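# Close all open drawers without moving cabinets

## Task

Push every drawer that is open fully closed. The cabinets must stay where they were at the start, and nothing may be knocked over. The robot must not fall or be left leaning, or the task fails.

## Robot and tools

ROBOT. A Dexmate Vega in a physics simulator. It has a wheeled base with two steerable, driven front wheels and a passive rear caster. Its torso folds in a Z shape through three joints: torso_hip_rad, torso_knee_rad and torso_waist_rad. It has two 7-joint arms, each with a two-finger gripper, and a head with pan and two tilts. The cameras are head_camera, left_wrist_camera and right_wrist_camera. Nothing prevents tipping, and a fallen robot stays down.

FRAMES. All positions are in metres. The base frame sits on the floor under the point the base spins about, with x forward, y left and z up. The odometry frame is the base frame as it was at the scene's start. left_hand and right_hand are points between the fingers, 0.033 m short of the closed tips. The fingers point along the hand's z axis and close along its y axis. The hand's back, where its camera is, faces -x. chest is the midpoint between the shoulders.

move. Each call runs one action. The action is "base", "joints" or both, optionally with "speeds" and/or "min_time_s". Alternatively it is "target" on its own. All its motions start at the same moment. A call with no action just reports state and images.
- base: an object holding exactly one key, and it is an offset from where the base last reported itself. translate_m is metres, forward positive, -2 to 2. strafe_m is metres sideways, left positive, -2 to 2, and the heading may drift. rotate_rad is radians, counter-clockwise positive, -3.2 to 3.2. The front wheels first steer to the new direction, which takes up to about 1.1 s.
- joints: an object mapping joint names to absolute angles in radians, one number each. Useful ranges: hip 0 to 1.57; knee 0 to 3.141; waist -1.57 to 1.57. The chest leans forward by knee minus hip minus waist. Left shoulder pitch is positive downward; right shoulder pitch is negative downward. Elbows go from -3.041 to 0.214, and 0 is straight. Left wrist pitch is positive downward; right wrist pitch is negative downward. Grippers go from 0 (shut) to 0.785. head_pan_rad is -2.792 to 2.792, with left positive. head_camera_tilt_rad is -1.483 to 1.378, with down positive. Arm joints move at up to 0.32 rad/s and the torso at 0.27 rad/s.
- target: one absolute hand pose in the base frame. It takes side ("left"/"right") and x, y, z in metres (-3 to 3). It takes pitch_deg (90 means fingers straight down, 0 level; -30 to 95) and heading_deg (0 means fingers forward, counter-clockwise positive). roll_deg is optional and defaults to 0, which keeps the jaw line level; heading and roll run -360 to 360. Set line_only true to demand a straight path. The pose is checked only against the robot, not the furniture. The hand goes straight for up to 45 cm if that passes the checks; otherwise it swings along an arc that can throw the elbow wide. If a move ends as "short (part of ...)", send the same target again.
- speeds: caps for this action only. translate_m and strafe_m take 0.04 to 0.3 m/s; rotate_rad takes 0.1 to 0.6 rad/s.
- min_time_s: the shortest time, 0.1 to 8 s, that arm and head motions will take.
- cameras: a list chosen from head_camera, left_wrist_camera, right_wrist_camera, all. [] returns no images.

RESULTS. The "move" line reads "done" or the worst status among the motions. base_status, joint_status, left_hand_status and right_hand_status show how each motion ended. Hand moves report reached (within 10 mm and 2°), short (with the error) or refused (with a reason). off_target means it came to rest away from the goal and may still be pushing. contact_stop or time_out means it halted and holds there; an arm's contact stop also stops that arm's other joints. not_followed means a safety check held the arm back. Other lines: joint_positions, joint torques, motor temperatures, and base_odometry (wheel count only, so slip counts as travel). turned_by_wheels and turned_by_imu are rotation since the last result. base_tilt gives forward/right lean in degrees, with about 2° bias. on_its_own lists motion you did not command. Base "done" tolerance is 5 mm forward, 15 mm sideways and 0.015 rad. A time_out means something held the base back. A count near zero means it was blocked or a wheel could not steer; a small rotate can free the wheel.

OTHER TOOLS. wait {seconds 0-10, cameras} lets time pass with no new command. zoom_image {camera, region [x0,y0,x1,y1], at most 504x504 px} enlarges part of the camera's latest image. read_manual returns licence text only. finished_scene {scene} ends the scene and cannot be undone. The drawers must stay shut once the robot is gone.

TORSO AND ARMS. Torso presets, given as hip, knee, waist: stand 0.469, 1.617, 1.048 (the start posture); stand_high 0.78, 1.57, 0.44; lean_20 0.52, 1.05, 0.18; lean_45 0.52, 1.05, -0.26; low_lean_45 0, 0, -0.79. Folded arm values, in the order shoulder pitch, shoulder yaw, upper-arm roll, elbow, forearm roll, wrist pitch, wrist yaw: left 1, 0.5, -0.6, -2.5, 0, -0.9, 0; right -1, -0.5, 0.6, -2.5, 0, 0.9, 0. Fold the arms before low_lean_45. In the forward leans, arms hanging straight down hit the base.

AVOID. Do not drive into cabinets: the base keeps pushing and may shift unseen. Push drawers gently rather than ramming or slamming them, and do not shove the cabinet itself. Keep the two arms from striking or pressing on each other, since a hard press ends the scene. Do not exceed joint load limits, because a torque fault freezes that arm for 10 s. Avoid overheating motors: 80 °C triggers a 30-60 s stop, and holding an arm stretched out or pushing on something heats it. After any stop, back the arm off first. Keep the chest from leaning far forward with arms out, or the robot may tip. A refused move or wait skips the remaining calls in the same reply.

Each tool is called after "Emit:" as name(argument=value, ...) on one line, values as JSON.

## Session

Emit:
move(joints={"head_pan_rad":-1.1,"head_camera_tilt_rad":0.3}, cameras=["head_camera"])

Emit:
move(joints={"head_pan_rad":-2.4,"head_camera_tilt_rad":0.3}, cameras=["head_camera"])

Emit:
move(joints={"head_pan_rad":1.1,"head_camera_tilt_rad":0.3}, cameras=["head_camera"])

Emit:
move(joints={"head_pan_rad":2.4,"head_camera_tilt_rad":0.3}, cameras=["head_camera"])

Emit:
move(joints={"head_pan_rad":0,"head_camera_tilt_rad":0.3})

Scene clock: 1.40 s.
Joint torques (N m): left_arm=[6.83 -1.7 1.51 -4.9 -0.77 -1.68 -0.34] | right_arm=[-2.81 -0.09 -0.48 -3.89 -0.12 2.44 0.05]
Motor temperatures (°C): left_arm=[27 30 30 30 34 38 35] | right_arm=[29 28 29 31 34 34 35]
move: done
base_odometry: x=+0.000 y=+0.000 heading=+0.000
turned_by_wheels: +0.000
turned_by_imu: +0.000
base_tilt: forward=+0.6 right=-0.1
base_status: not commanded
joint_positions: torso_hip_rad=+0.469 torso_knee_rad=+1.617 torso_waist_rad=+1.048 left_shoulder_pitch_rad=+2.199 left_shoulder_yaw_rad=+0.001 left_upper_arm_roll_rad=-0.010 left_elbow_rad=-1.084 left_forearm_roll_rad=+0.015 left_wrist_pitch_rad=-0.506 left_wrist_yaw_rad=-0.016 left_gripper_rad=+0.005 right_shoulder_pitch_rad=-2.184 right_shoulder_yaw_rad=+0.007 right_upper_arm_roll_rad=+0.010 right_elbow_rad=-1.115 right_forearm_roll_rad=+0.008 right_wrist_pitch_rad=+0.481 right_wrist_yaw_rad=-0.008 right_gripper_rad=+0.005 head_pan_rad=-1.100 head_tilt_rad=+0.000 head_camera_tilt_rad=+0.300
joint_status: all done
chest: x=-0.0111 y=+0.0000 z=+1.4155 quat_wxyz=(+0.999, +0.000, +0.050, +0.000) (m; base frame)
left_hand: x=+0.1921 y=+0.2282 z=+0.6022 quat_wxyz=(+0.417, +0.009, +0.909, -0.003) pitch_deg=+40.7 heading_deg=-1.0 roll_deg=+0.2 back=up (m; base frame)
right_hand: x=+0.2143 y=-0.2374 z=+0.6092 quat_wxyz=(+0.427, +0.011, +0.904, -0.007) pitch_deg=+39.5 heading_deg=-1.6 roll_deg=-0.2 back=up (m; base frame)
pictures: head_camera
Images, in order (width x height): head_camera 896x560.

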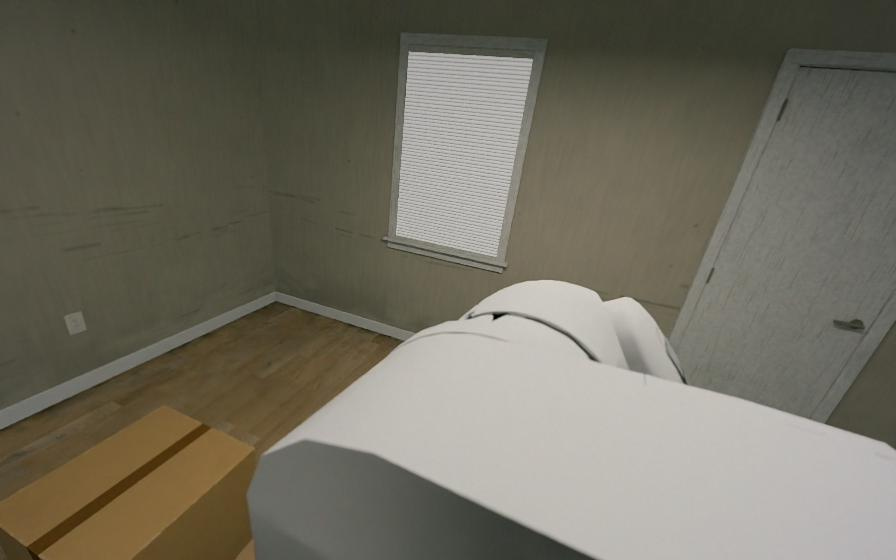

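Scene clock: 2.93 s.
Joint torques (N m): left_arm=[4.55 -0.06 -0.33 -5.29 -0.25 -2.84 0.67] | right_arm=[-1.21 0.91 -0.71 -4.79 -0.07 1.59 0.1]
Motor temperatures (°C): left_arm=[27 30 30 30 34 38 35] | right_arm=[29 28 29 31 34 35 35]
move: done
base_odometry: x=+0.000 y=+0.000 heading=+0.000
turned_by_wheels: +0.000
turned_by_imu: +0.000
base_tilt: forward=+0.7 right=-0.1
base_status: not commanded
joint_positions: torso_hip_rad=+0.469 torso_knee_rad=+1.617 torso_waist_rad=+1.048 left_shoulder_pitch_rad=+2.199 left_shoulder_yaw_rad=+0.001 left_upper_arm_roll_rad=-0.010 left_elbow_rad=-1.084 left_forearm_roll_rad=+0.015 left_wrist_pitch_rad=-0.506 left_wrist_yaw_rad=-0.016 left_gripper_rad=+0.005 right_shoulder_pitch_rad=-2.184 right_shoulder_yaw_rad=+0.007 right_upper_arm_roll_rad=+0.010 right_elbow_rad=-1.115 right_forearm_roll_rad=+0.008 right_wrist_pitch_rad=+0.481 right_wrist_yaw_rad=-0.008 right_gripper_rad=+0.005 head_pan_rad=-2.400 head_tilt_rad=+0.000 head_camera_tilt_rad=+0.300
joint_status: all done
chest: x=-0.0111 y=+0.0000 z=+1.4155 quat_wxyz=(+0.999, +0.000, +0.050, +0.000) (m; base frame)
left_hand: x=+0.1921 y=+0.2282 z=+0.6022 quat_wxyz=(+0.417, +0.009, +0.909, -0.003) pitch_deg=+40.7 heading_deg=-1.0 roll_deg=+0.2 back=up (m; base frame)
right_hand: x=+0.2143 y=-0.2374 z=+0.6092 quat_wxyz=(+0.427, +0.011, +0.904, -0.007) pitch_deg=+39.5 heading_deg=-1.6 roll_deg=-0.2 back=up (m; base frame)
pictures: head_camera
Images, in order (width x height): head_camera 896x560.

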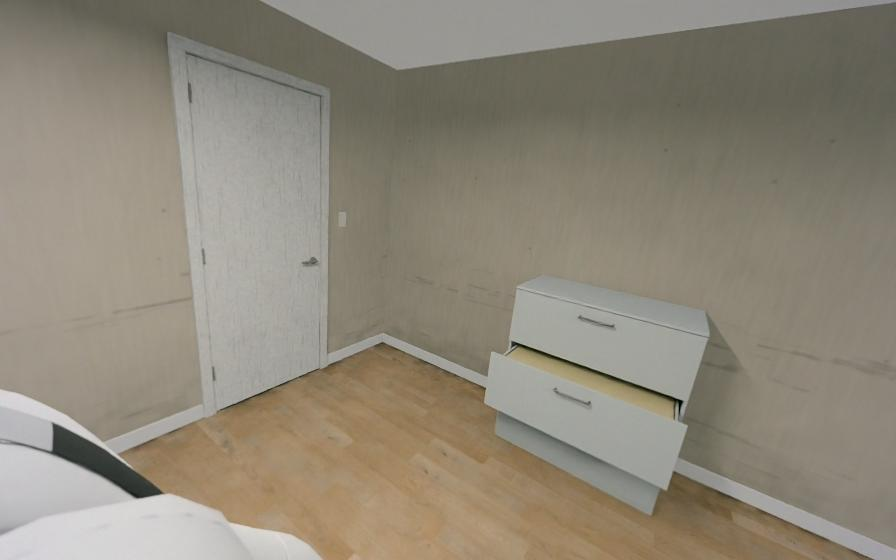

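Scene clock: 5.93 s.
Joint torques (N m): left_arm=[5.74 0.52 0.48 -5.57 -0.53 -2.59 0.12] | right_arm=[-2.8 0.85 -0.42 -5.64 -0.02 1.82 -0.01]
Motor temperatures (°C): left_arm=[27 30 30 30 34 38 35] | right_arm=[29 28 29 31 34 35 35]
move: done
base_odometry: x=+0.000 y=+0.000 heading=+0.000
turned_by_wheels: +0.000
turned_by_imu: +0.000
base_tilt: forward=+0.7 right=-0.1
base_status: not commanded
joint_positions: torso_hip_rad=+0.469 torso_knee_rad=+1.617 torso_waist_rad=+1.048 left_shoulder_pitch_rad=+2.199 left_shoulder_yaw_rad=+0.001 left_upper_arm_roll_rad=-0.010 left_elbow_rad=-1.084 left_forearm_roll_rad=+0.015 left_wrist_pitch_rad=-0.506 left_wrist_yaw_rad=-0.016 left_gripper_rad=+0.005 right_shoulder_pitch_rad=-2.184 right_shoulder_yaw_rad=+0.007 right_upper_arm_roll_rad=+0.010 right_elbow_rad=-1.115 right_forearm_roll_rad=+0.008 right_wrist_pitch_rad=+0.481 right_wrist_yaw_rad=-0.008 right_gripper_rad=+0.005 head_pan_rad=+1.100 head_tilt_rad=+0.000 head_camera_tilt_rad=+0.300
joint_status: all done
chest: x=-0.0111 y=+0.0000 z=+1.4155 quat_wxyz=(+0.999, +0.000, +0.050, +0.000) (m; base frame)
left_hand: x=+0.1921 y=+0.2282 z=+0.6022 quat_wxyz=(+0.417, +0.009, +0.909, -0.003) pitch_deg=+40.7 heading_deg=-1.0 roll_deg=+0.2 back=up (m; base frame)
right_hand: x=+0.2143 y=-0.2374 z=+0.6092 quat_wxyz=(+0.427, +0.011, +0.904, -0.007) pitch_deg=+39.5 heading_deg=-1.6 roll_deg=-0.2 back=up (m; base frame)
pictures: head_camera
Images, in order (width x height): head_camera 896x560.

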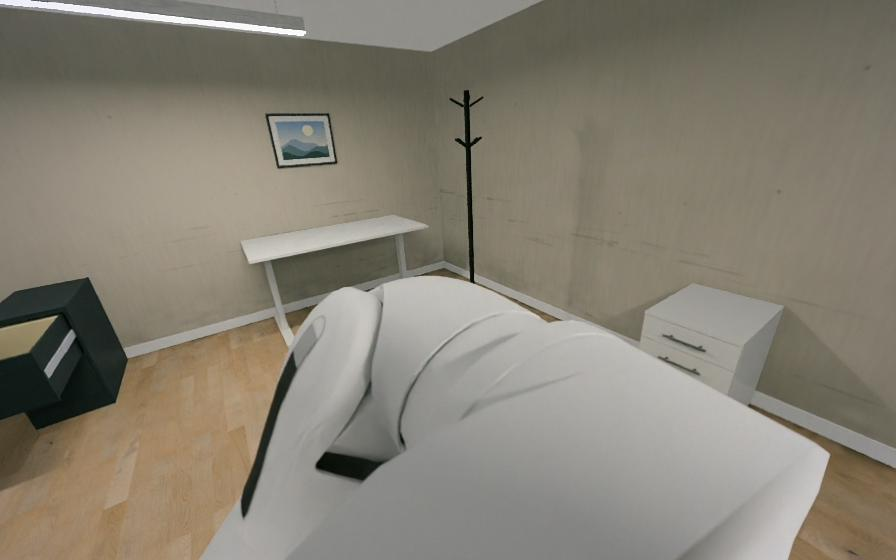

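Scene clock: 7.47 s.
Joint torques (N m): left_arm=[5.69 -1.58 -0.87 -5.63 0.14 -0.86 -0.25] | right_arm=[-2.11 0.86 -0.49 -5.01 -0.04 2.75 0.07]
Motor temperatures (°C): left_arm=[27 30 30 30 34 38 35] | right_arm=[29 28 29 31 34 35 35]
move: done
base_odometry: x=+0.000 y=+0.000 heading=+0.000
turned_by_wheels: +0.000
turned_by_imu: +0.000
base_tilt: forward=+0.6 right=+0.0
base_status: not commanded
joint_positions: torso_hip_rad=+0.469 torso_knee_rad=+1.617 torso_waist_rad=+1.048 left_shoulder_pitch_rad=+2.199 left_shoulder_yaw_rad=+0.001 left_upper_arm_roll_rad=-0.010 left_elbow_rad=-1.084 left_forearm_roll_rad=+0.015 left_wrist_pitch_rad=-0.506 left_wrist_yaw_rad=-0.016 left_gripper_rad=+0.005 right_shoulder_pitch_rad=-2.184 right_shoulder_yaw_rad=+0.007 right_upper_arm_roll_rad=+0.010 right_elbow_rad=-1.115 right_forearm_roll_rad=+0.008 right_wrist_pitch_rad=+0.481 right_wrist_yaw_rad=-0.008 right_gripper_rad=+0.005 head_pan_rad=+2.400 head_tilt_rad=+0.000 head_camera_tilt_rad=+0.300
joint_status: all done
chest: x=-0.0111 y=+0.0000 z=+1.4155 quat_wxyz=(+0.999, +0.000, +0.050, +0.000) (m; base frame)
left_hand: x=+0.1921 y=+0.2282 z=+0.6022 quat_wxyz=(+0.417, +0.009, +0.909, -0.003) pitch_deg=+40.7 heading_deg=-1.0 roll_deg=+0.2 back=up (m; base frame)
right_hand: x=+0.2143 y=-0.2374 z=+0.6092 quat_wxyz=(+0.427, +0.011, +0.904, -0.007) pitch_deg=+39.5 heading_deg=-1.6 roll_deg=-0.2 back=up (m; base frame)
pictures: head_camera
Images, in order (width x height): head_camera 896x560.

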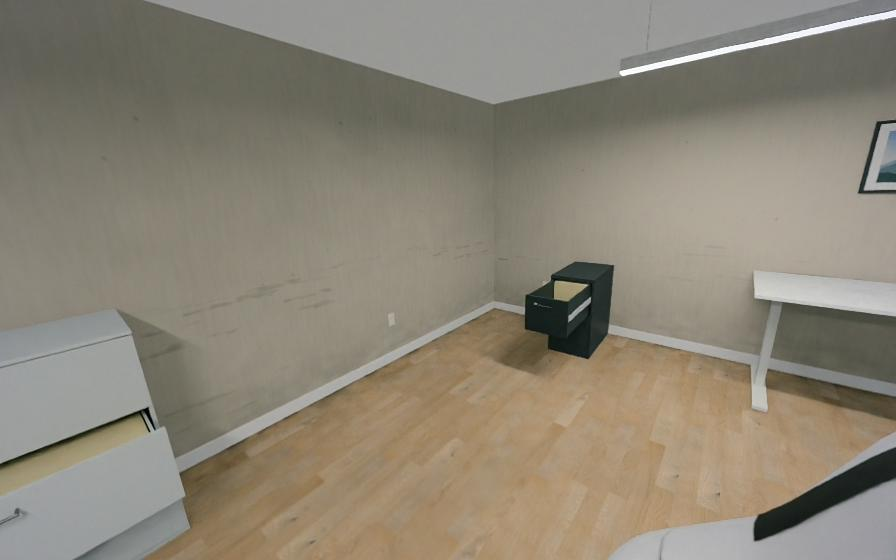

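Scene clock: 9.73 s.
Joint torques (N m): left_arm=[5.08 0.41 1.19 -5.74 -0.09 -2.52 0.14] | right_arm=[-1.87 0.77 -0.52 -5.3 -0.04 2.12 0.05]
Motor temperatures (°C): left_arm=[27 30 30 30 34 38 35] | right_arm=[29 28 29 31 34 35 35]
move: done
base_odometry: x=+0.000 y=+0.000 heading=+0.000
turned_by_wheels: +0.000
turned_by_imu: +0.000
base_tilt: forward=+0.6 right=-0.1
base_status: not commanded
joint_positions: torso_hip_rad=+0.469 torso_knee_rad=+1.617 torso_waist_rad=+1.048 left_shoulder_pitch_rad=+2.199 left_shoulder_yaw_rad=+0.001 left_upper_arm_roll_rad=-0.010 left_elbow_rad=-1.084 left_forearm_roll_rad=+0.015 left_wrist_pitch_rad=-0.506 left_wrist_yaw_rad=-0.016 left_gripper_rad=+0.005 right_shoulder_pitch_rad=-2.184 right_shoulder_yaw_rad=+0.007 right_upper_arm_roll_rad=+0.010 right_elbow_rad=-1.115 right_forearm_roll_rad=+0.008 right_wrist_pitch_rad=+0.481 right_wrist_yaw_rad=-0.008 right_gripper_rad=+0.005 head_pan_rad=+0.000 head_tilt_rad=+0.000 head_camera_tilt_rad=+0.300
joint_status: all done
chest: x=-0.0111 y=+0.0000 z=+1.4155 quat_wxyz=(+0.999, +0.000, +0.050, +0.000) (m; base frame)
left_hand: x=+0.1921 y=+0.2282 z=+0.6022 quat_wxyz=(+0.417, +0.009, +0.909, -0.003) pitch_deg=+40.7 heading_deg=-1.0 roll_deg=+0.2 back=up (m; base frame)
right_hand: x=+0.2143 y=-0.2374 z=+0.6092 quat_wxyz=(+0.427, +0.011, +0.904, -0.007) pitch_deg=+39.5 heading_deg=-1.6 roll_deg=-0.2 back=up (m; base frame)
pictures: head_camera, left_wrist_camera, right_wrist_camera
Images, in order (width x height): head_camera 896x560, left_wrist_camera 672x420, right_wrist_camera 672x420.

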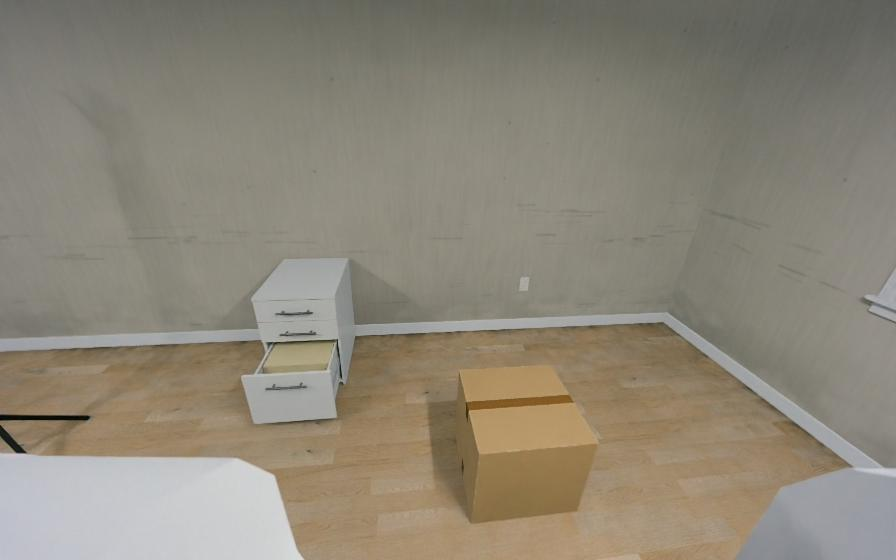

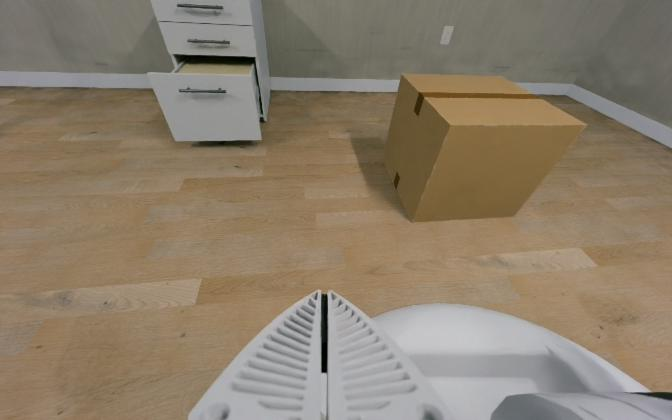

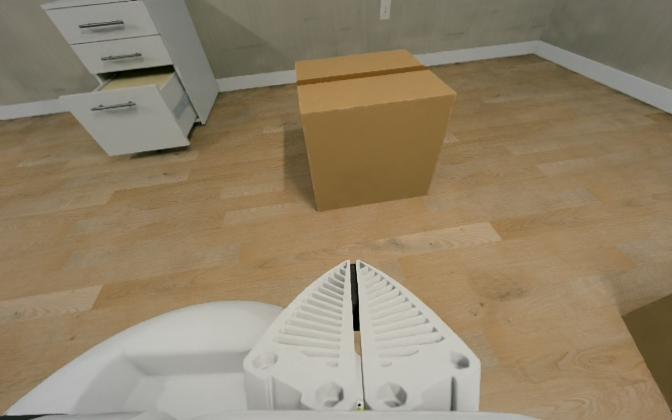

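Emit:
move(base={"rotate_rad":0.08}, cameras=[])

Emit:
move(base={"strafe_m":0.73}, cameras=["head_camera"])

Scene clock: 34.90 s.
Joint torques (N m): left_arm=[4.22 0.66 0.94 -6.07 0.81 -3.74 0.07] | right_arm=[-2.46 0.8 -0.37 -3.87 -0.01 2.23 0]
Motor temperatures (°C): left_arm=[27 30 30 30 34 38 35] | right_arm=[29 28 29 31 34 35 35]
move: done
base_odometry: x=+0.000 y=+0.000 heading=+0.080
turned_by_wheels: +0.080
turned_by_imu: +0.078
base_tilt: forward=+0.6 right=-0.1
base_status: done
joint_positions: torso_hip_rad=+0.469 torso_knee_rad=+1.617 torso_waist_rad=+1.048 left_shoulder_pitch_rad=+2.199 left_shoulder_yaw_rad=+0.001 left_upper_arm_roll_rad=-0.010 left_elbow_rad=-1.084 left_forearm_roll_rad=+0.015 left_wrist_pitch_rad=-0.506 left_wrist_yaw_rad=-0.016 left_gripper_rad=+0.005 right_shoulder_pitch_rad=-2.184 right_shoulder_yaw_rad=+0.007 right_upper_arm_roll_rad=+0.010 right_elbow_rad=-1.115 right_forearm_roll_rad=+0.008 right_wrist_pitch_rad=+0.481 right_wrist_yaw_rad=-0.008 right_gripper_rad=+0.005 head_pan_rad=+0.000 head_tilt_rad=+0.000 head_camera_tilt_rad=+0.300
joint_status: not commanded
chest: x=-0.0111 y=+0.0000 z=+1.4155 quat_wxyz=(+0.999, +0.000, +0.050, +0.000) (m; base frame)
left_hand: x=+0.1921 y=+0.2282 z=+0.6022 quat_wxyz=(+0.417, +0.009, +0.909, -0.003) pitch_deg=+40.7 heading_deg=-1.0 roll_deg=+0.2 back=up (m; base frame)
right_hand: x=+0.2143 y=-0.2374 z=+0.6092 quat_wxyz=(+0.427, +0.011, +0.904, -0.007) pitch_deg=+39.5 heading_deg=-1.6 roll_deg=-0.2 back=up (m; base frame)
pictures: none
No camera images: "cameras" was empty.

Scene clock: 39.60 s.
Joint torques (N m): left_arm=[4.18 -2.04 -0.41 -7.26 0.12 -2.15 -0.2] | right_arm=[-2.46 0.82 -0.44 -3.94 -0.05 2.14 0.14]
Motor temperatures (°C): left_arm=[27 30 30 30 34 38 35] | right_arm=[29 28 29 31 34 35 35]
move: done
base_odometry: x=-0.064 y=+0.725 heading=+0.090
turned_by_wheels: +0.010
turned_by_imu: +0.004
base_tilt: forward=+0.7 right=-0.1
base_status: done
joint_positions: torso_hip_rad=+0.469 torso_knee_rad=+1.617 torso_waist_rad=+1.048 left_shoulder_pitch_rad=+2.199 left_shoulder_yaw_rad=+0.001 left_upper_arm_roll_rad=-0.010 left_elbow_rad=-1.084 left_forearm_roll_rad=+0.015 left_wrist_pitch_rad=-0.506 left_wrist_yaw_rad=-0.016 left_gripper_rad=+0.005 right_shoulder_pitch_rad=-2.184 right_shoulder_yaw_rad=+0.007 right_upper_arm_roll_rad=+0.010 right_elbow_rad=-1.115 right_forearm_roll_rad=+0.008 right_wrist_pitch_rad=+0.481 right_wrist_yaw_rad=-0.008 right_gripper_rad=+0.005 head_pan_rad=+0.000 head_tilt_rad=+0.000 head_camera_tilt_rad=+0.300
joint_status: not commanded
chest: x=-0.0111 y=+0.0000 z=+1.4155 quat_wxyz=(+0.999, +0.000, +0.050, +0.000) (m; base frame)
left_hand: x=+0.1921 y=+0.2282 z=+0.6022 quat_wxyz=(+0.417, +0.009, +0.909, -0.003) pitch_deg=+40.7 heading_deg=-1.0 roll_deg=+0.2 back=up (m; base frame)
right_hand: x=+0.2143 y=-0.2374 z=+0.6092 quat_wxyz=(+0.427, +0.011, +0.904, -0.007) pitch_deg=+39.5 heading_deg=-1.6 roll_deg=-0.2 back=up (m; base frame)
pictures: head_camera
Images, in order (width x height): head_camera 896x560.

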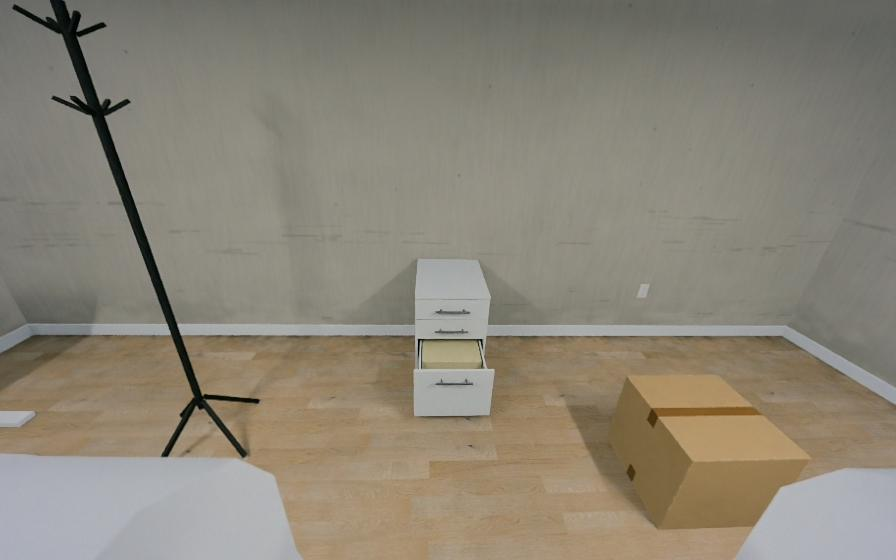

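Emit:
move(joints={"torso_hip_rad":0.2,"torso_knee_rad":0.9,"torso_waist_rad":-0.3,"left_shoulder_pitch_rad":1.1,"right_shoulder_pitch_rad":-1.1,"head_camera_tilt_rad":-0.3}, cameras=["head_camera"])

Emit:
move(target={"side":"right","x":0.6,"y":-0.01,"z":0.2,"pitch_deg":35,"heading_deg":10})

Scene clock: 56.93 s.
Joint torques (N m): left_arm=[-0.85 3.16 -1.28 -8.2 0.01 -2.33 -0.13] | right_arm=[7.97 -0.1 -0.34 -5.77 -0.11 2.49 0.12]
Motor temperatures (°C): left_arm=[27 30 30 30 34 38 35] | right_arm=[29 28 29 31 34 35 35]
move: done
base_odometry: x=-0.064 y=+0.725 heading=+0.090
turned_by_wheels: +0.000
turned_by_imu: +0.002
base_tilt: forward=+0.7 right=-0.1
base_status: not commanded
joint_positions: torso_hip_rad=+0.200 torso_knee_rad=+0.900 torso_waist_rad=-0.300 left_shoulder_pitch_rad=+1.101 left_shoulder_yaw_rad=+0.001 left_upper_arm_roll_rad=-0.010 left_elbow_rad=-1.084 left_forearm_roll_rad=+0.015 left_wrist_pitch_rad=-0.506 left_wrist_yaw_rad=-0.016 left_gripper_rad=+0.005 right_shoulder_pitch_rad=-1.101 right_shoulder_yaw_rad=+0.007 right_upper_arm_roll_rad=+0.010 right_elbow_rad=-1.115 right_forearm_roll_rad=+0.008 right_wrist_pitch_rad=+0.481 right_wrist_yaw_rad=-0.008 right_gripper_rad=+0.005 head_pan_rad=+0.000 head_tilt_rad=+0.000 head_camera_tilt_rad=-0.300
joint_status: all done
chest: x=+0.2311 y=+0.0000 z=+1.0893 quat_wxyz=(+0.878, +0.000, +0.479, +0.000) (m; base frame)
left_hand: x=+0.5904 y=+0.2282 z=+0.3319 quat_wxyz=(+0.505, +0.009, +0.863, -0.002) pitch_deg=+29.3 heading_deg=-0.8 roll_deg=+0.4 back=up (m; base frame)
right_hand: x=+0.5992 y=-0.2374 z=+0.3374 quat_wxyz=(+0.508, +0.011, +0.862, -0.006) pitch_deg=+29.0 heading_deg=-1.4 roll_deg=+0.1 back=up (m; base frame)
pictures: head_camera
Images, in order (width x height): head_camera 896x560.

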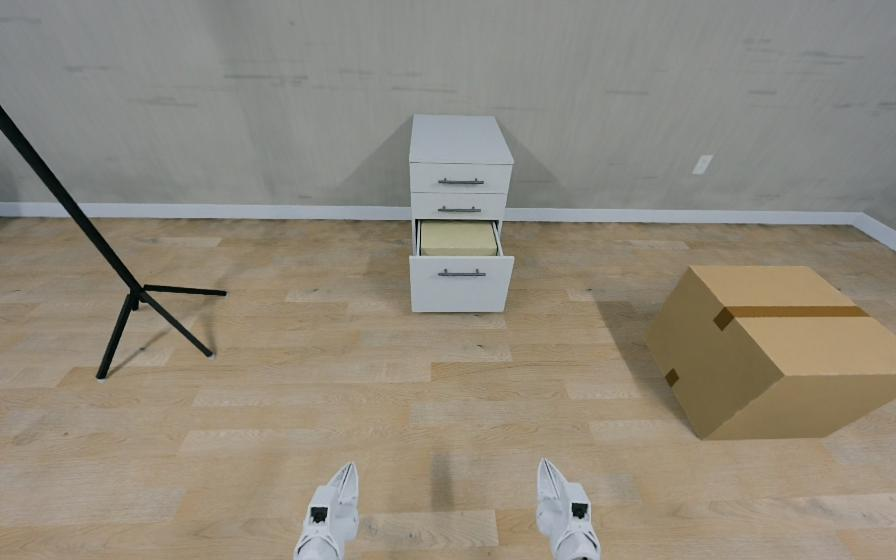

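Scene clock: 57.23 s.
Joint torques (N m): left_arm=[-0.89 0.51 0.37 -8.78 -0.33 -2.22 0.29] | right_arm=[7.06 1.45 -0.68 -6.59 -0.06 2.66 0.05]
Motor temperatures (°C): left_arm=[27 30 30 30 34 38 35] | right_arm=[29 28 29 31 34 35 35]
move: refused
base_odometry: x=-0.064 y=+0.725 heading=+0.090
turned_by_wheels: +0.000
turned_by_imu: +0.000
base_tilt: forward=+0.7 right=-0.1
base_status: not commanded
joint_positions: torso_hip_rad=+0.200 torso_knee_rad=+0.900 torso_waist_rad=-0.300 left_shoulder_pitch_rad=+1.101 left_shoulder_yaw_rad=+0.001 left_upper_arm_roll_rad=-0.010 left_elbow_rad=-1.084 left_forearm_roll_rad=+0.015 left_wrist_pitch_rad=-0.506 left_wrist_yaw_rad=-0.016 left_gripper_rad=+0.005 right_shoulder_pitch_rad=-1.101 right_shoulder_yaw_rad=+0.007 right_upper_arm_roll_rad=+0.010 right_elbow_rad=-1.115 right_forearm_roll_rad=+0.008 right_wrist_pitch_rad=+0.481 right_wrist_yaw_rad=-0.008 right_gripper_rad=+0.005 head_pan_rad=+0.000 head_tilt_rad=+0.000 head_camera_tilt_rad=-0.300
joint_status: not commanded
chest: x=+0.2311 y=+0.0000 z=+1.0893 quat_wxyz=(+0.878, +0.000, +0.479, +0.000) (m; base frame)
left_hand: x=+0.5907 y=+0.2282 z=+0.3321 quat_wxyz=(+0.505, +0.009, +0.863, -0.002) pitch_deg=+29.3 heading_deg=-0.8 roll_deg=+0.4 back=up (m; base frame)
right_hand: x=+0.5995 y=-0.2374 z=+0.3376 quat_wxyz=(+0.508, +0.011, +0.861, -0.006) pitch_deg=+29.0 heading_deg=-1.4 roll_deg=+0.1 back=up (m; base frame)
right_hand_status: refused: no posture of the arm gets there (right_shoulder_yaw_rad at its limit): the closest leaves the hand 6.9 cm and 3 deg from the pose. Nothing moved.
pictures: head_camera, left_wrist_camera, right_wrist_camera
Images, in order (width x height): head_camera 896x560, left_wrist_camera 672x420, right_wrist_camera 672x420.

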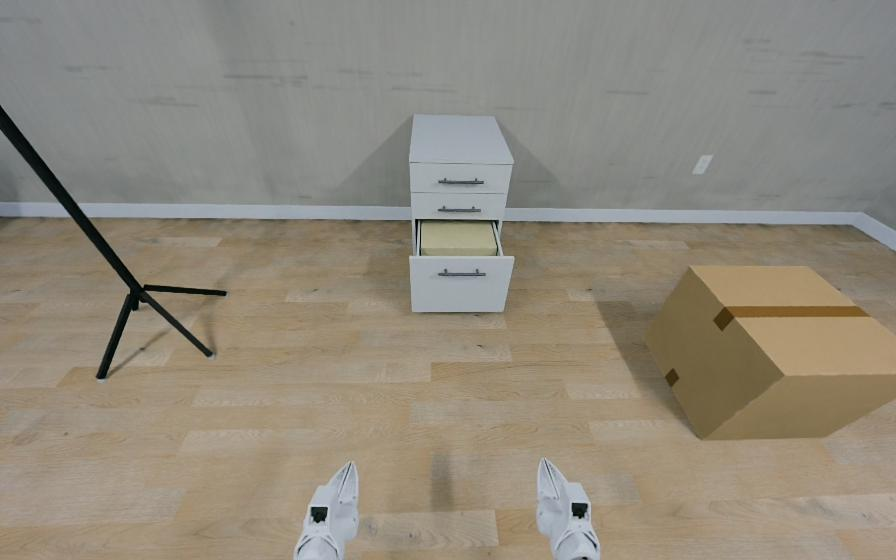

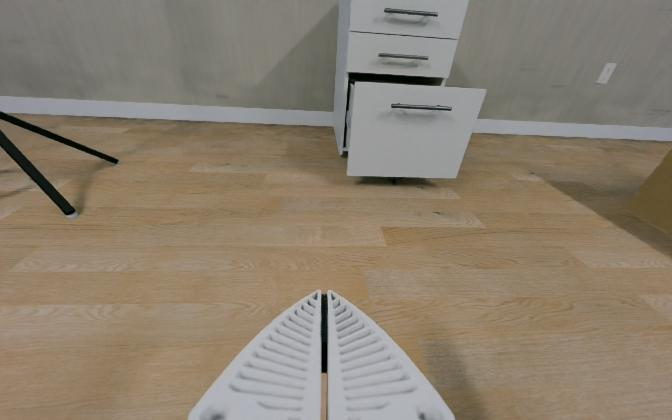

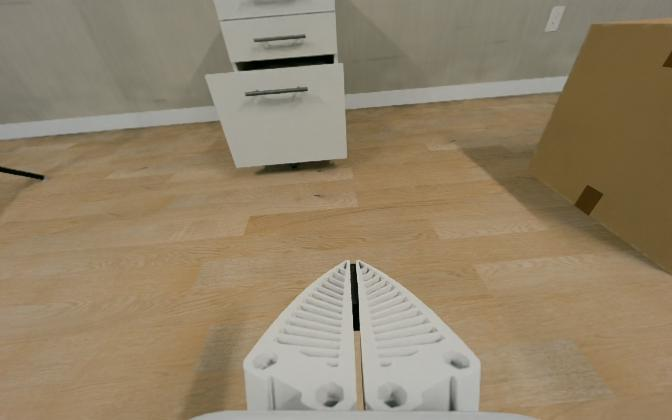

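Emit:
move(target={"side":"right","x":0.6,"y":-0.06,"z":0.22,"pitch_deg":40,"heading_deg":25}, cameras=["right_wrist_camera"])

Scene clock: 61.97 s.
Joint torques (N m): left_arm=[-2.23 -0.36 1.06 -8.7 -0.73 -2.46 0.17] | right_arm=[6.9 0.8 -0.62 -5.65 -0.05 2.35 0.05]
Motor temperatures (°C): left_arm=[27 30 30 30 34 38 35] | right_arm=[29 28 29 31 34 35 35]
move: refused
base_odometry: x=-0.064 y=+0.725 heading=+0.090
turned_by_wheels: +0.000
turned_by_imu: +0.001
base_tilt: forward=+0.6 right=-0.1
base_status: not commanded
joint_positions: torso_hip_rad=+0.200 torso_knee_rad=+0.900 torso_waist_rad=-0.300 left_shoulder_pitch_rad=+1.100 left_shoulder_yaw_rad=+0.001 left_upper_arm_roll_rad=-0.010 left_elbow_rad=-1.084 left_forearm_roll_rad=+0.015 left_wrist_pitch_rad=-0.506 left_wrist_yaw_rad=-0.016 left_gripper_rad=+0.005 right_shoulder_pitch_rad=-1.100 right_shoulder_yaw_rad=+0.007 right_upper_arm_roll_rad=+0.010 right_elbow_rad=-1.115 right_forearm_roll_rad=+0.008 right_wrist_pitch_rad=+0.481 right_wrist_yaw_rad=-0.008 right_gripper_rad=+0.005 head_pan_rad=+0.000 head_tilt_rad=+0.000 head_camera_tilt_rad=-0.300
joint_status: not commanded
chest: x=+0.2311 y=+0.0000 z=+1.0893 quat_wxyz=(+0.878, +0.000, +0.479, +0.000) (m; base frame)
left_hand: x=+0.5911 y=+0.2282 z=+0.3323 quat_wxyz=(+0.506, +0.009, +0.863, -0.002) pitch_deg=+29.3 heading_deg=-0.8 roll_deg=+0.4 back=up (m; base frame)
right_hand: x=+0.5998 y=-0.2374 z=+0.3377 quat_wxyz=(+0.508, +0.011, +0.861, -0.006) pitch_deg=+28.9 heading_deg=-1.4 roll_deg=+0.1 back=up (m; base frame)
right_hand_status: refused: no posture of the arm gets there (out of reach): the closest leaves the hand 1.5 cm and 1 deg from the pose. Nothing moved.
pictures: right_wrist_camera
Images, in order (width x height): right_wrist_camera 672x420.

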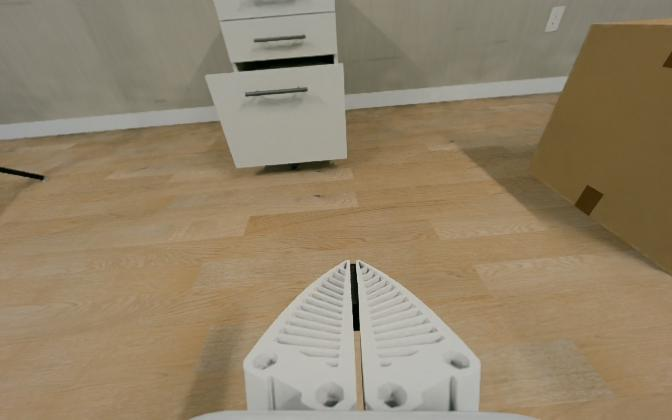

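Emit:
move(target={"side":"right","x":0.58,"y":-0.07,"z":0.225,"pitch_deg":48,"heading_deg":25}, cameras=["right_wrist_camera"])

Scene clock: 67.87 s.
Joint torques (N m): left_arm=[-1.61 0.04 -0.27 -8.7 -0.16 -2.95 -0.04] | right_arm=[9.99 4.65 -5.3 -3.34 0 1.57 0.23]
Motor temperatures (°C): left_arm=[27 30 30 30 34 38 35] | right_arm=[29 28 29 31 34 35 35]
move: done
base_odometry: x=-0.064 y=+0.725 heading=+0.090
turned_by_wheels: +0.000
turned_by_imu: +0.001
base_tilt: forward=+0.8 right=-0.1
base_status: not commanded
joint_positions: torso_hip_rad=+0.200 torso_knee_rad=+0.900 torso_waist_rad=-0.300 left_shoulder_pitch_rad=+1.100 left_shoulder_yaw_rad=+0.001 left_upper_arm_roll_rad=-0.010 left_elbow_rad=-1.084 left_forearm_roll_rad=+0.015 left_wrist_pitch_rad=-0.506 left_wrist_yaw_rad=-0.016 left_gripper_rad=+0.005 right_shoulder_pitch_rad=-0.865 right_shoulder_yaw_rad=-0.008 right_upper_arm_roll_rad=-0.205 right_elbow_rad=-0.951 right_forearm_roll_rad=-0.205 right_wrist_pitch_rad=+0.082 right_wrist_yaw_rad=+0.101 right_gripper_rad=+0.005 head_pan_rad=+0.000 head_tilt_rad=+0.000 head_camera_tilt_rad=-0.300
joint_status: not commanded
chest: x=+0.2311 y=+0.0000 z=+1.0893 quat_wxyz=(+0.878, +0.000, +0.479, +0.000) (m; base frame)
left_hand: x=+0.5911 y=+0.2282 z=+0.3323 quat_wxyz=(+0.506, +0.009, +0.863, -0.002) pitch_deg=+29.3 heading_deg=-0.8 roll_deg=+0.4 back=up (m; base frame)
right_hand: x=+0.5803 y=-0.0721 z=+0.2264 quat_wxyz=(+0.352, -0.198, +0.911, +0.077) pitch_deg=+47.7 heading_deg=+24.6 roll_deg=+0.0 back=up (m; base frame)
right_hand_status: reached (straight line, planned for 1.7 s): 3 mm and 0.5 deg off.
pictures: right_wrist_camera
Images, in order (width x height): right_wrist_camera 672x420.

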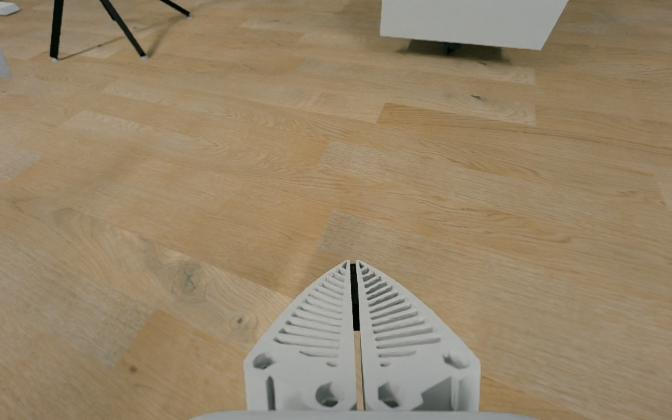

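Emit:
move(target={"side":"left","x":0.45,"y":0.32,"z":0.42,"pitch_deg":30,"heading_deg":0})

Scene clock: 101.47 s.
Joint torques (N m): left_arm=[8.38 2.08 -3.54 -8.83 -0.17 -2.81 -0.62] | right_arm=[9.15 4.89 -5.05 -3.26 -0.3 1.39 0.46]
Motor temperatures (°C): left_arm=[27 30 30 30 34 38 35] | right_arm=[29 28 29 31 34 35 35]
move: done
base_odometry: x=-0.064 y=+0.725 heading=+0.090
turned_by_wheels: +0.000
turned_by_imu: +0.001
base_tilt: forward=+0.7 right=+0.0
base_status: not commanded
joint_positions: torso_hip_rad=+0.200 torso_knee_rad=+0.900 torso_waist_rad=-0.300 left_shoulder_pitch_rad=+1.595 left_shoulder_yaw_rad=+0.095 left_upper_arm_roll_rad=-0.147 left_elbow_rad=-1.550 left_forearm_roll_rad=-0.175 left_wrist_pitch_rad=-0.501 left_wrist_yaw_rad=-0.169 left_gripper_rad=+0.005 right_shoulder_pitch_rad=-0.860 right_shoulder_yaw_rad=-0.008 right_upper_arm_roll_rad=-0.209 right_elbow_rad=-0.946 right_forearm_roll_rad=-0.208 right_wrist_pitch_rad=+0.076 right_wrist_yaw_rad=+0.103 right_gripper_rad=+0.005 head_pan_rad=+0.000 head_tilt_rad=+0.000 head_camera_tilt_rad=-0.300
joint_status: not commanded
chest: x=+0.2311 y=+0.0000 z=+1.0893 quat_wxyz=(+0.878, +0.000, +0.479, +0.000) (m; base frame)
left_hand: x=+0.4515 y=+0.3190 z=+0.4184 quat_wxyz=(+0.500, +0.000, +0.866, +0.000) pitch_deg=+30.0 heading_deg=+0.0 roll_deg=+0.0 back=up (m; base frame)
left_hand_status: reached (straight line, planned for 2.0 s): 2 mm and 0.0 deg off.
right_hand: x=+0.5797 y=-0.0703 z=+0.2249 quat_wxyz=(+0.350, -0.202, +0.912, +0.077) pitch_deg=+48.0 heading_deg=+25.0 roll_deg=+0.0 back=up (m; base frame)
pictures: head_camera, left_wrist_camera, right_wrist_camera
Images, in order (width x height): head_camera 896x560, left_wrist_camera 672x420, right_wrist_camera 672x420.

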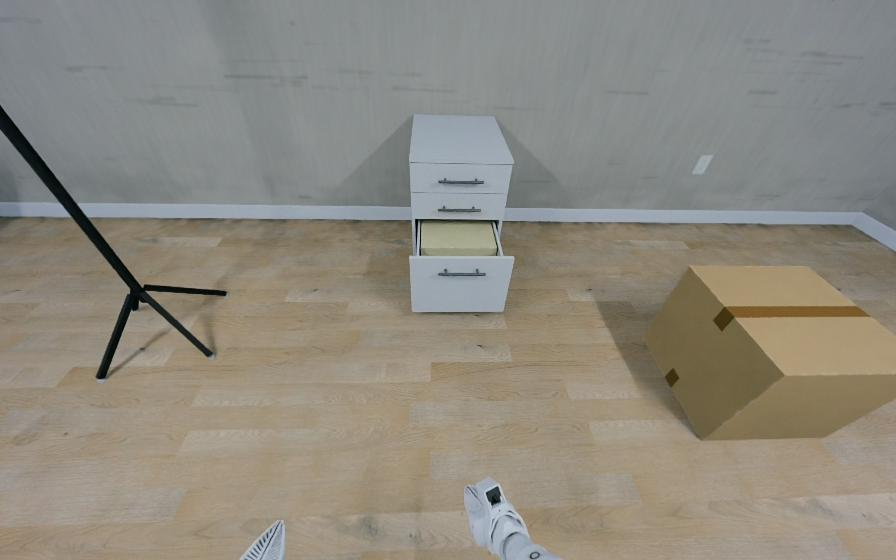

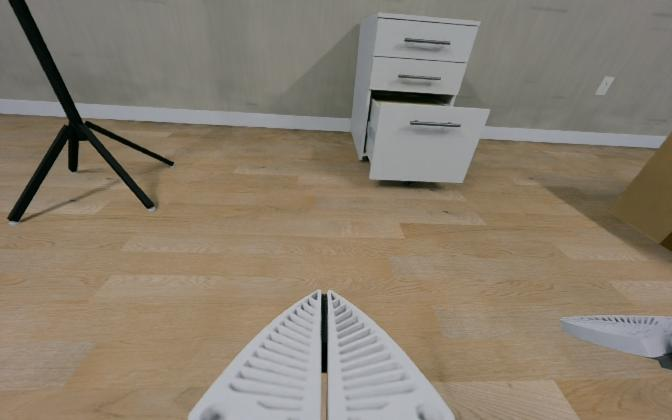

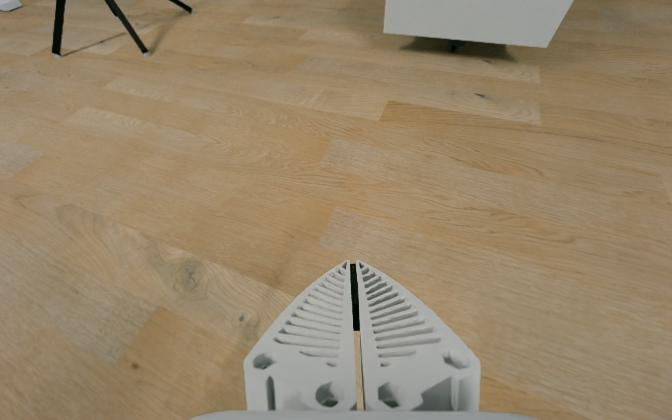

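Emit:
move(base={"translate_m":0.72})

Emit:
zoom_image(camera="head_camera", region=[300, 100, 700, 500])

Scene clock: 114.00 s.
Joint torques (N m): left_arm=[7.92 0.5 -5.18 -7.57 -0.42 -3.06 -0.26] | right_arm=[10.02 3.37 -4.99 -4.72 -0.23 1.66 0.3]
Motor temperatures (°C): left_arm=[27 30 30 30 34 38 35] | right_arm=[30 28 29 31 34 35 35]
move: done
base_odometry: x=+0.653 y=+0.792 heading=+0.090
turned_by_wheels: +0.000
turned_by_imu: +0.001
base_tilt: forward=+0.6 right=-0.1
base_status: done
joint_positions: torso_hip_rad=+0.200 torso_knee_rad=+0.900 torso_waist_rad=-0.300 left_shoulder_pitch_rad=+1.601 left_shoulder_yaw_rad=+0.096 left_upper_arm_roll_rad=-0.149 left_elbow_rad=-1.555 left_forearm_roll_rad=-0.178 left_wrist_pitch_rad=-0.502 left_wrist_yaw_rad=-0.171 left_gripper_rad=+0.005 right_shoulder_pitch_rad=-0.860 right_shoulder_yaw_rad=-0.008 right_upper_arm_roll_rad=-0.209 right_elbow_rad=-0.946 right_forearm_roll_rad=-0.208 right_wrist_pitch_rad=+0.076 right_wrist_yaw_rad=+0.103 right_gripper_rad=+0.005 head_pan_rad=+0.000 head_tilt_rad=+0.000 head_camera_tilt_rad=-0.300
joint_status: not commanded
chest: x=+0.2311 y=+0.0000 z=+1.0893 quat_wxyz=(+0.878, +0.000, +0.479, +0.000) (m; base frame)
left_hand: x=+0.4499 y=+0.3199 z=+0.4198 quat_wxyz=(+0.500, +0.000, +0.866, +0.000) pitch_deg=+30.0 heading_deg=+0.0 roll_deg=+0.0 back=up (m; base frame)
right_hand: x=+0.5797 y=-0.0703 z=+0.2249 quat_wxyz=(+0.350, -0.202, +0.912, +0.077) pitch_deg=+48.0 heading_deg=+25.0 roll_deg=+0.0 back=up (m; base frame)
pictures: head_camera, left_wrist_camera, right_wrist_camera
Images, in order (width x height): head_camera 896x560, left_wrist_camera 672x420, right_wrist_camera 672x420.

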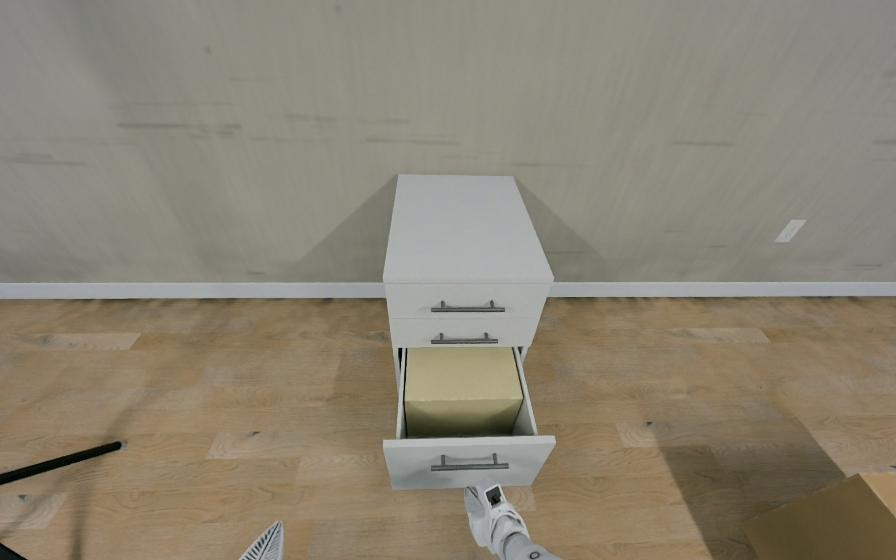

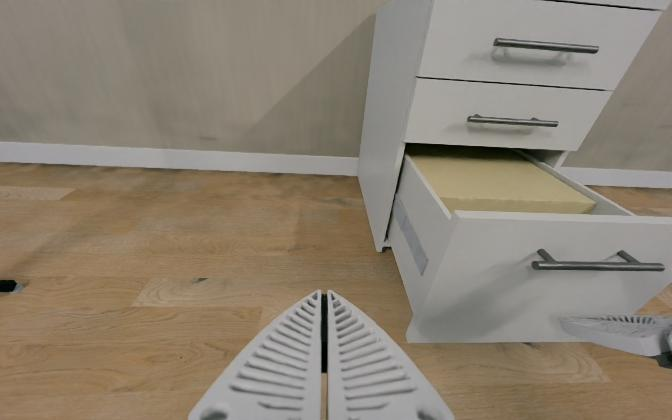

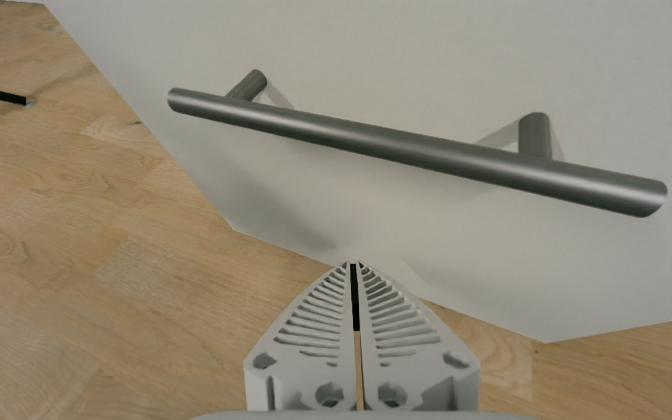

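Scaled by 1.260 from the camera's 896x560 image, which has a finer 960x600 frame.

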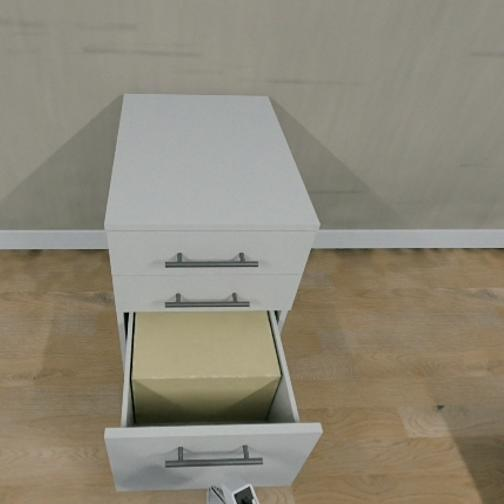

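Emit:
move(target={"side":"right","x":0.57,"y":-0.06,"z":0.21,"pitch_deg":38,"heading_deg":20})

Emit:
move(base={"translate_m":0.1}, speeds={"translate_m":0.06})

Scene clock: 118.50 s.
Joint torques (N m): left_arm=[9.97 3.93 -4.03 -7.5 -0.72 -2.13 -0.35] | right_arm=[9.6 3.72 -5 -3.96 -0.24 1.58 0.23]
Motor temperatures (°C): left_arm=[27 30 30 30 34 38 35] | right_arm=[30 28 29 31 34 35 35]
move: refused
base_odometry: x=+0.653 y=+0.792 heading=+0.090
turned_by_wheels: +0.000
turned_by_imu: +0.001
base_tilt: forward=+0.7 right=+0.0
base_status: not commanded
joint_positions: torso_hip_rad=+0.200 torso_knee_rad=+0.900 torso_waist_rad=-0.300 left_shoulder_pitch_rad=+1.601 left_shoulder_yaw_rad=+0.096 left_upper_arm_roll_rad=-0.149 left_elbow_rad=-1.555 left_forearm_roll_rad=-0.178 left_wrist_pitch_rad=-0.502 left_wrist_yaw_rad=-0.171 left_gripper_rad=+0.005 right_shoulder_pitch_rad=-0.860 right_shoulder_yaw_rad=-0.008 right_upper_arm_roll_rad=-0.209 right_elbow_rad=-0.946 right_forearm_roll_rad=-0.208 right_wrist_pitch_rad=+0.076 right_wrist_yaw_rad=+0.103 right_gripper_rad=+0.005 head_pan_rad=+0.000 head_tilt_rad=+0.000 head_camera_tilt_rad=-0.300
joint_status: not commanded
chest: x=+0.2311 y=+0.0000 z=+1.0893 quat_wxyz=(+0.878, +0.000, +0.479, +0.000) (m; base frame)
left_hand: x=+0.4499 y=+0.3199 z=+0.4198 quat_wxyz=(+0.500, +0.000, +0.866, +0.000) pitch_deg=+30.0 heading_deg=+0.0 roll_deg=+0.0 back=up (m; base frame)
right_hand: x=+0.5797 y=-0.0703 z=+0.2249 quat_wxyz=(+0.350, -0.202, +0.912, +0.077) pitch_deg=+48.0 heading_deg=+25.0 roll_deg=+0.0 back=up (m; base frame)
right_hand_status: refused: no posture of the arm gets there (out of reach): the closest leaves the hand 3.1 cm and 1 deg from the pose. Nothing moved.
pictures: head_camera, left_wrist_camera, right_wrist_camera
Images, in order (width x height): head_camera 896x560, left_wrist_camera 672x420, right_wrist_camera 672x420.

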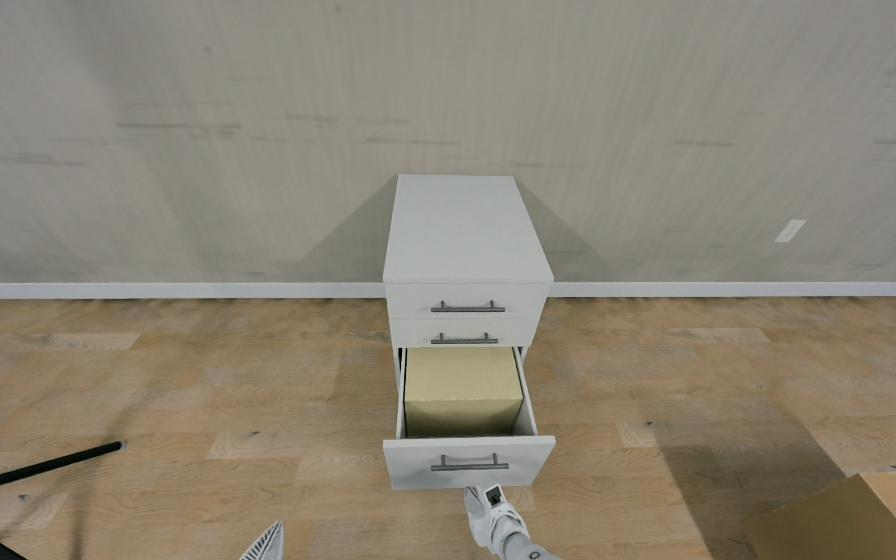

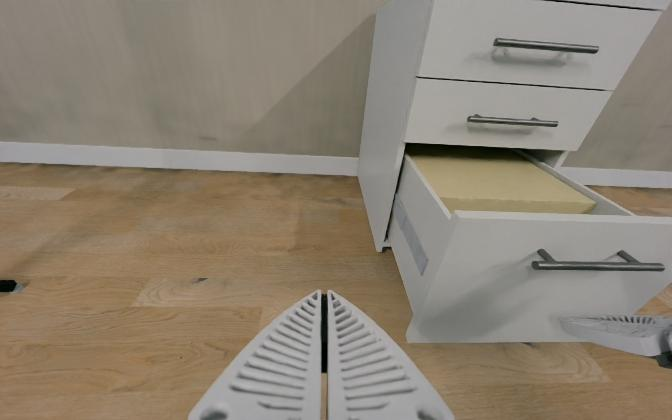

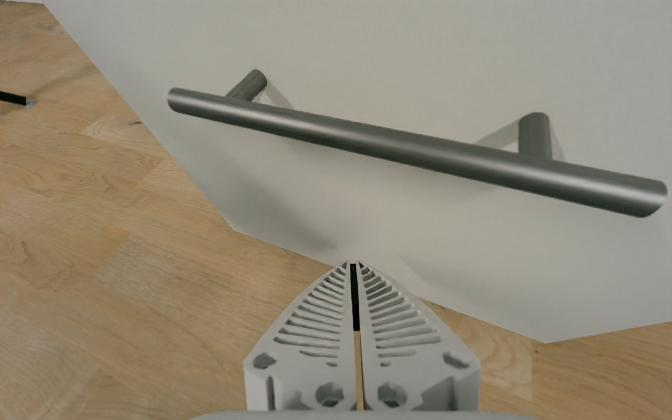

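not run: a stop came earlier in this reply.

Emit:
move(target={"side":"right","x":0.54,"y":-0.07,"z":0.215,"pitch_deg":42,"heading_deg":20}, cameras=["right_wrist_camera"])

Scene clock: 122.87 s.
Joint torques (N m): left_arm=[10.34 1.59 -4.23 -8.36 -0.47 -2.33 -0.25] | right_arm=[9.95 3.51 -5.08 -3.43 -0.27 2.07 0.21]
Motor temperatures (°C): left_arm=[27 30 30 30 34 38 35] | right_arm=[30 28 29 31 34 35 35]
move: refused
base_odometry: x=+0.653 y=+0.792 heading=+0.090
turned_by_wheels: +0.000
turned_by_imu: +0.001
base_tilt: forward=+0.7 right=-0.1
base_status: not commanded
joint_positions: torso_hip_rad=+0.200 torso_knee_rad=+0.900 torso_waist_rad=-0.300 left_shoulder_pitch_rad=+1.601 left_shoulder_yaw_rad=+0.096 left_upper_arm_roll_rad=-0.149 left_elbow_rad=-1.555 left_forearm_roll_rad=-0.178 left_wrist_pitch_rad=-0.502 left_wrist_yaw_rad=-0.171 left_gripper_rad=+0.005 right_shoulder_pitch_rad=-0.860 right_shoulder_yaw_rad=-0.008 right_upper_arm_roll_rad=-0.209 right_elbow_rad=-0.946 right_forearm_roll_rad=-0.208 right_wrist_pitch_rad=+0.076 right_wrist_yaw_rad=+0.103 right_gripper_rad=+0.005 head_pan_rad=+0.000 head_tilt_rad=+0.000 head_camera_tilt_rad=-0.300
joint_status: not commanded
chest: x=+0.2311 y=+0.0000 z=+1.0893 quat_wxyz=(+0.878, +0.000, +0.479, +0.000) (m; base frame)
left_hand: x=+0.4499 y=+0.3199 z=+0.4198 quat_wxyz=(+0.500, +0.000, +0.866, +0.000) pitch_deg=+30.0 heading_deg=+0.0 roll_deg=+0.0 back=up (m; base frame)
right_hand: x=+0.5797 y=-0.0703 z=+0.2249 quat_wxyz=(+0.350, -0.202, +0.912, +0.077) pitch_deg=+48.0 heading_deg=+25.0 roll_deg=+0.0 back=up (m; base frame)
right_hand_status: refused: no posture of the arm gets there (out of reach): the closest leaves the hand 0.6 cm and 0 deg from the pose. Nothing moved.
pictures: right_wrist_camera
Images, in order (width x height): right_wrist_camera 672x420.

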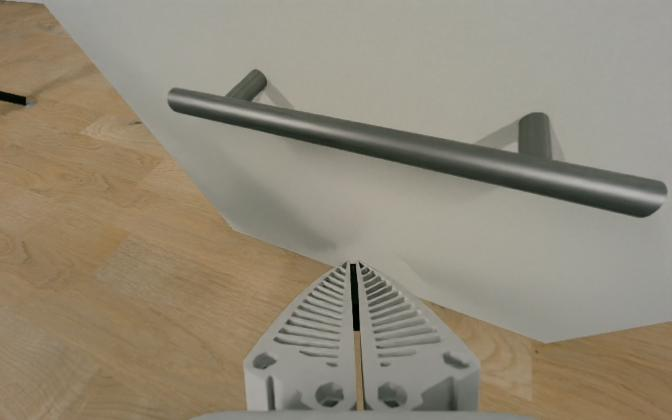

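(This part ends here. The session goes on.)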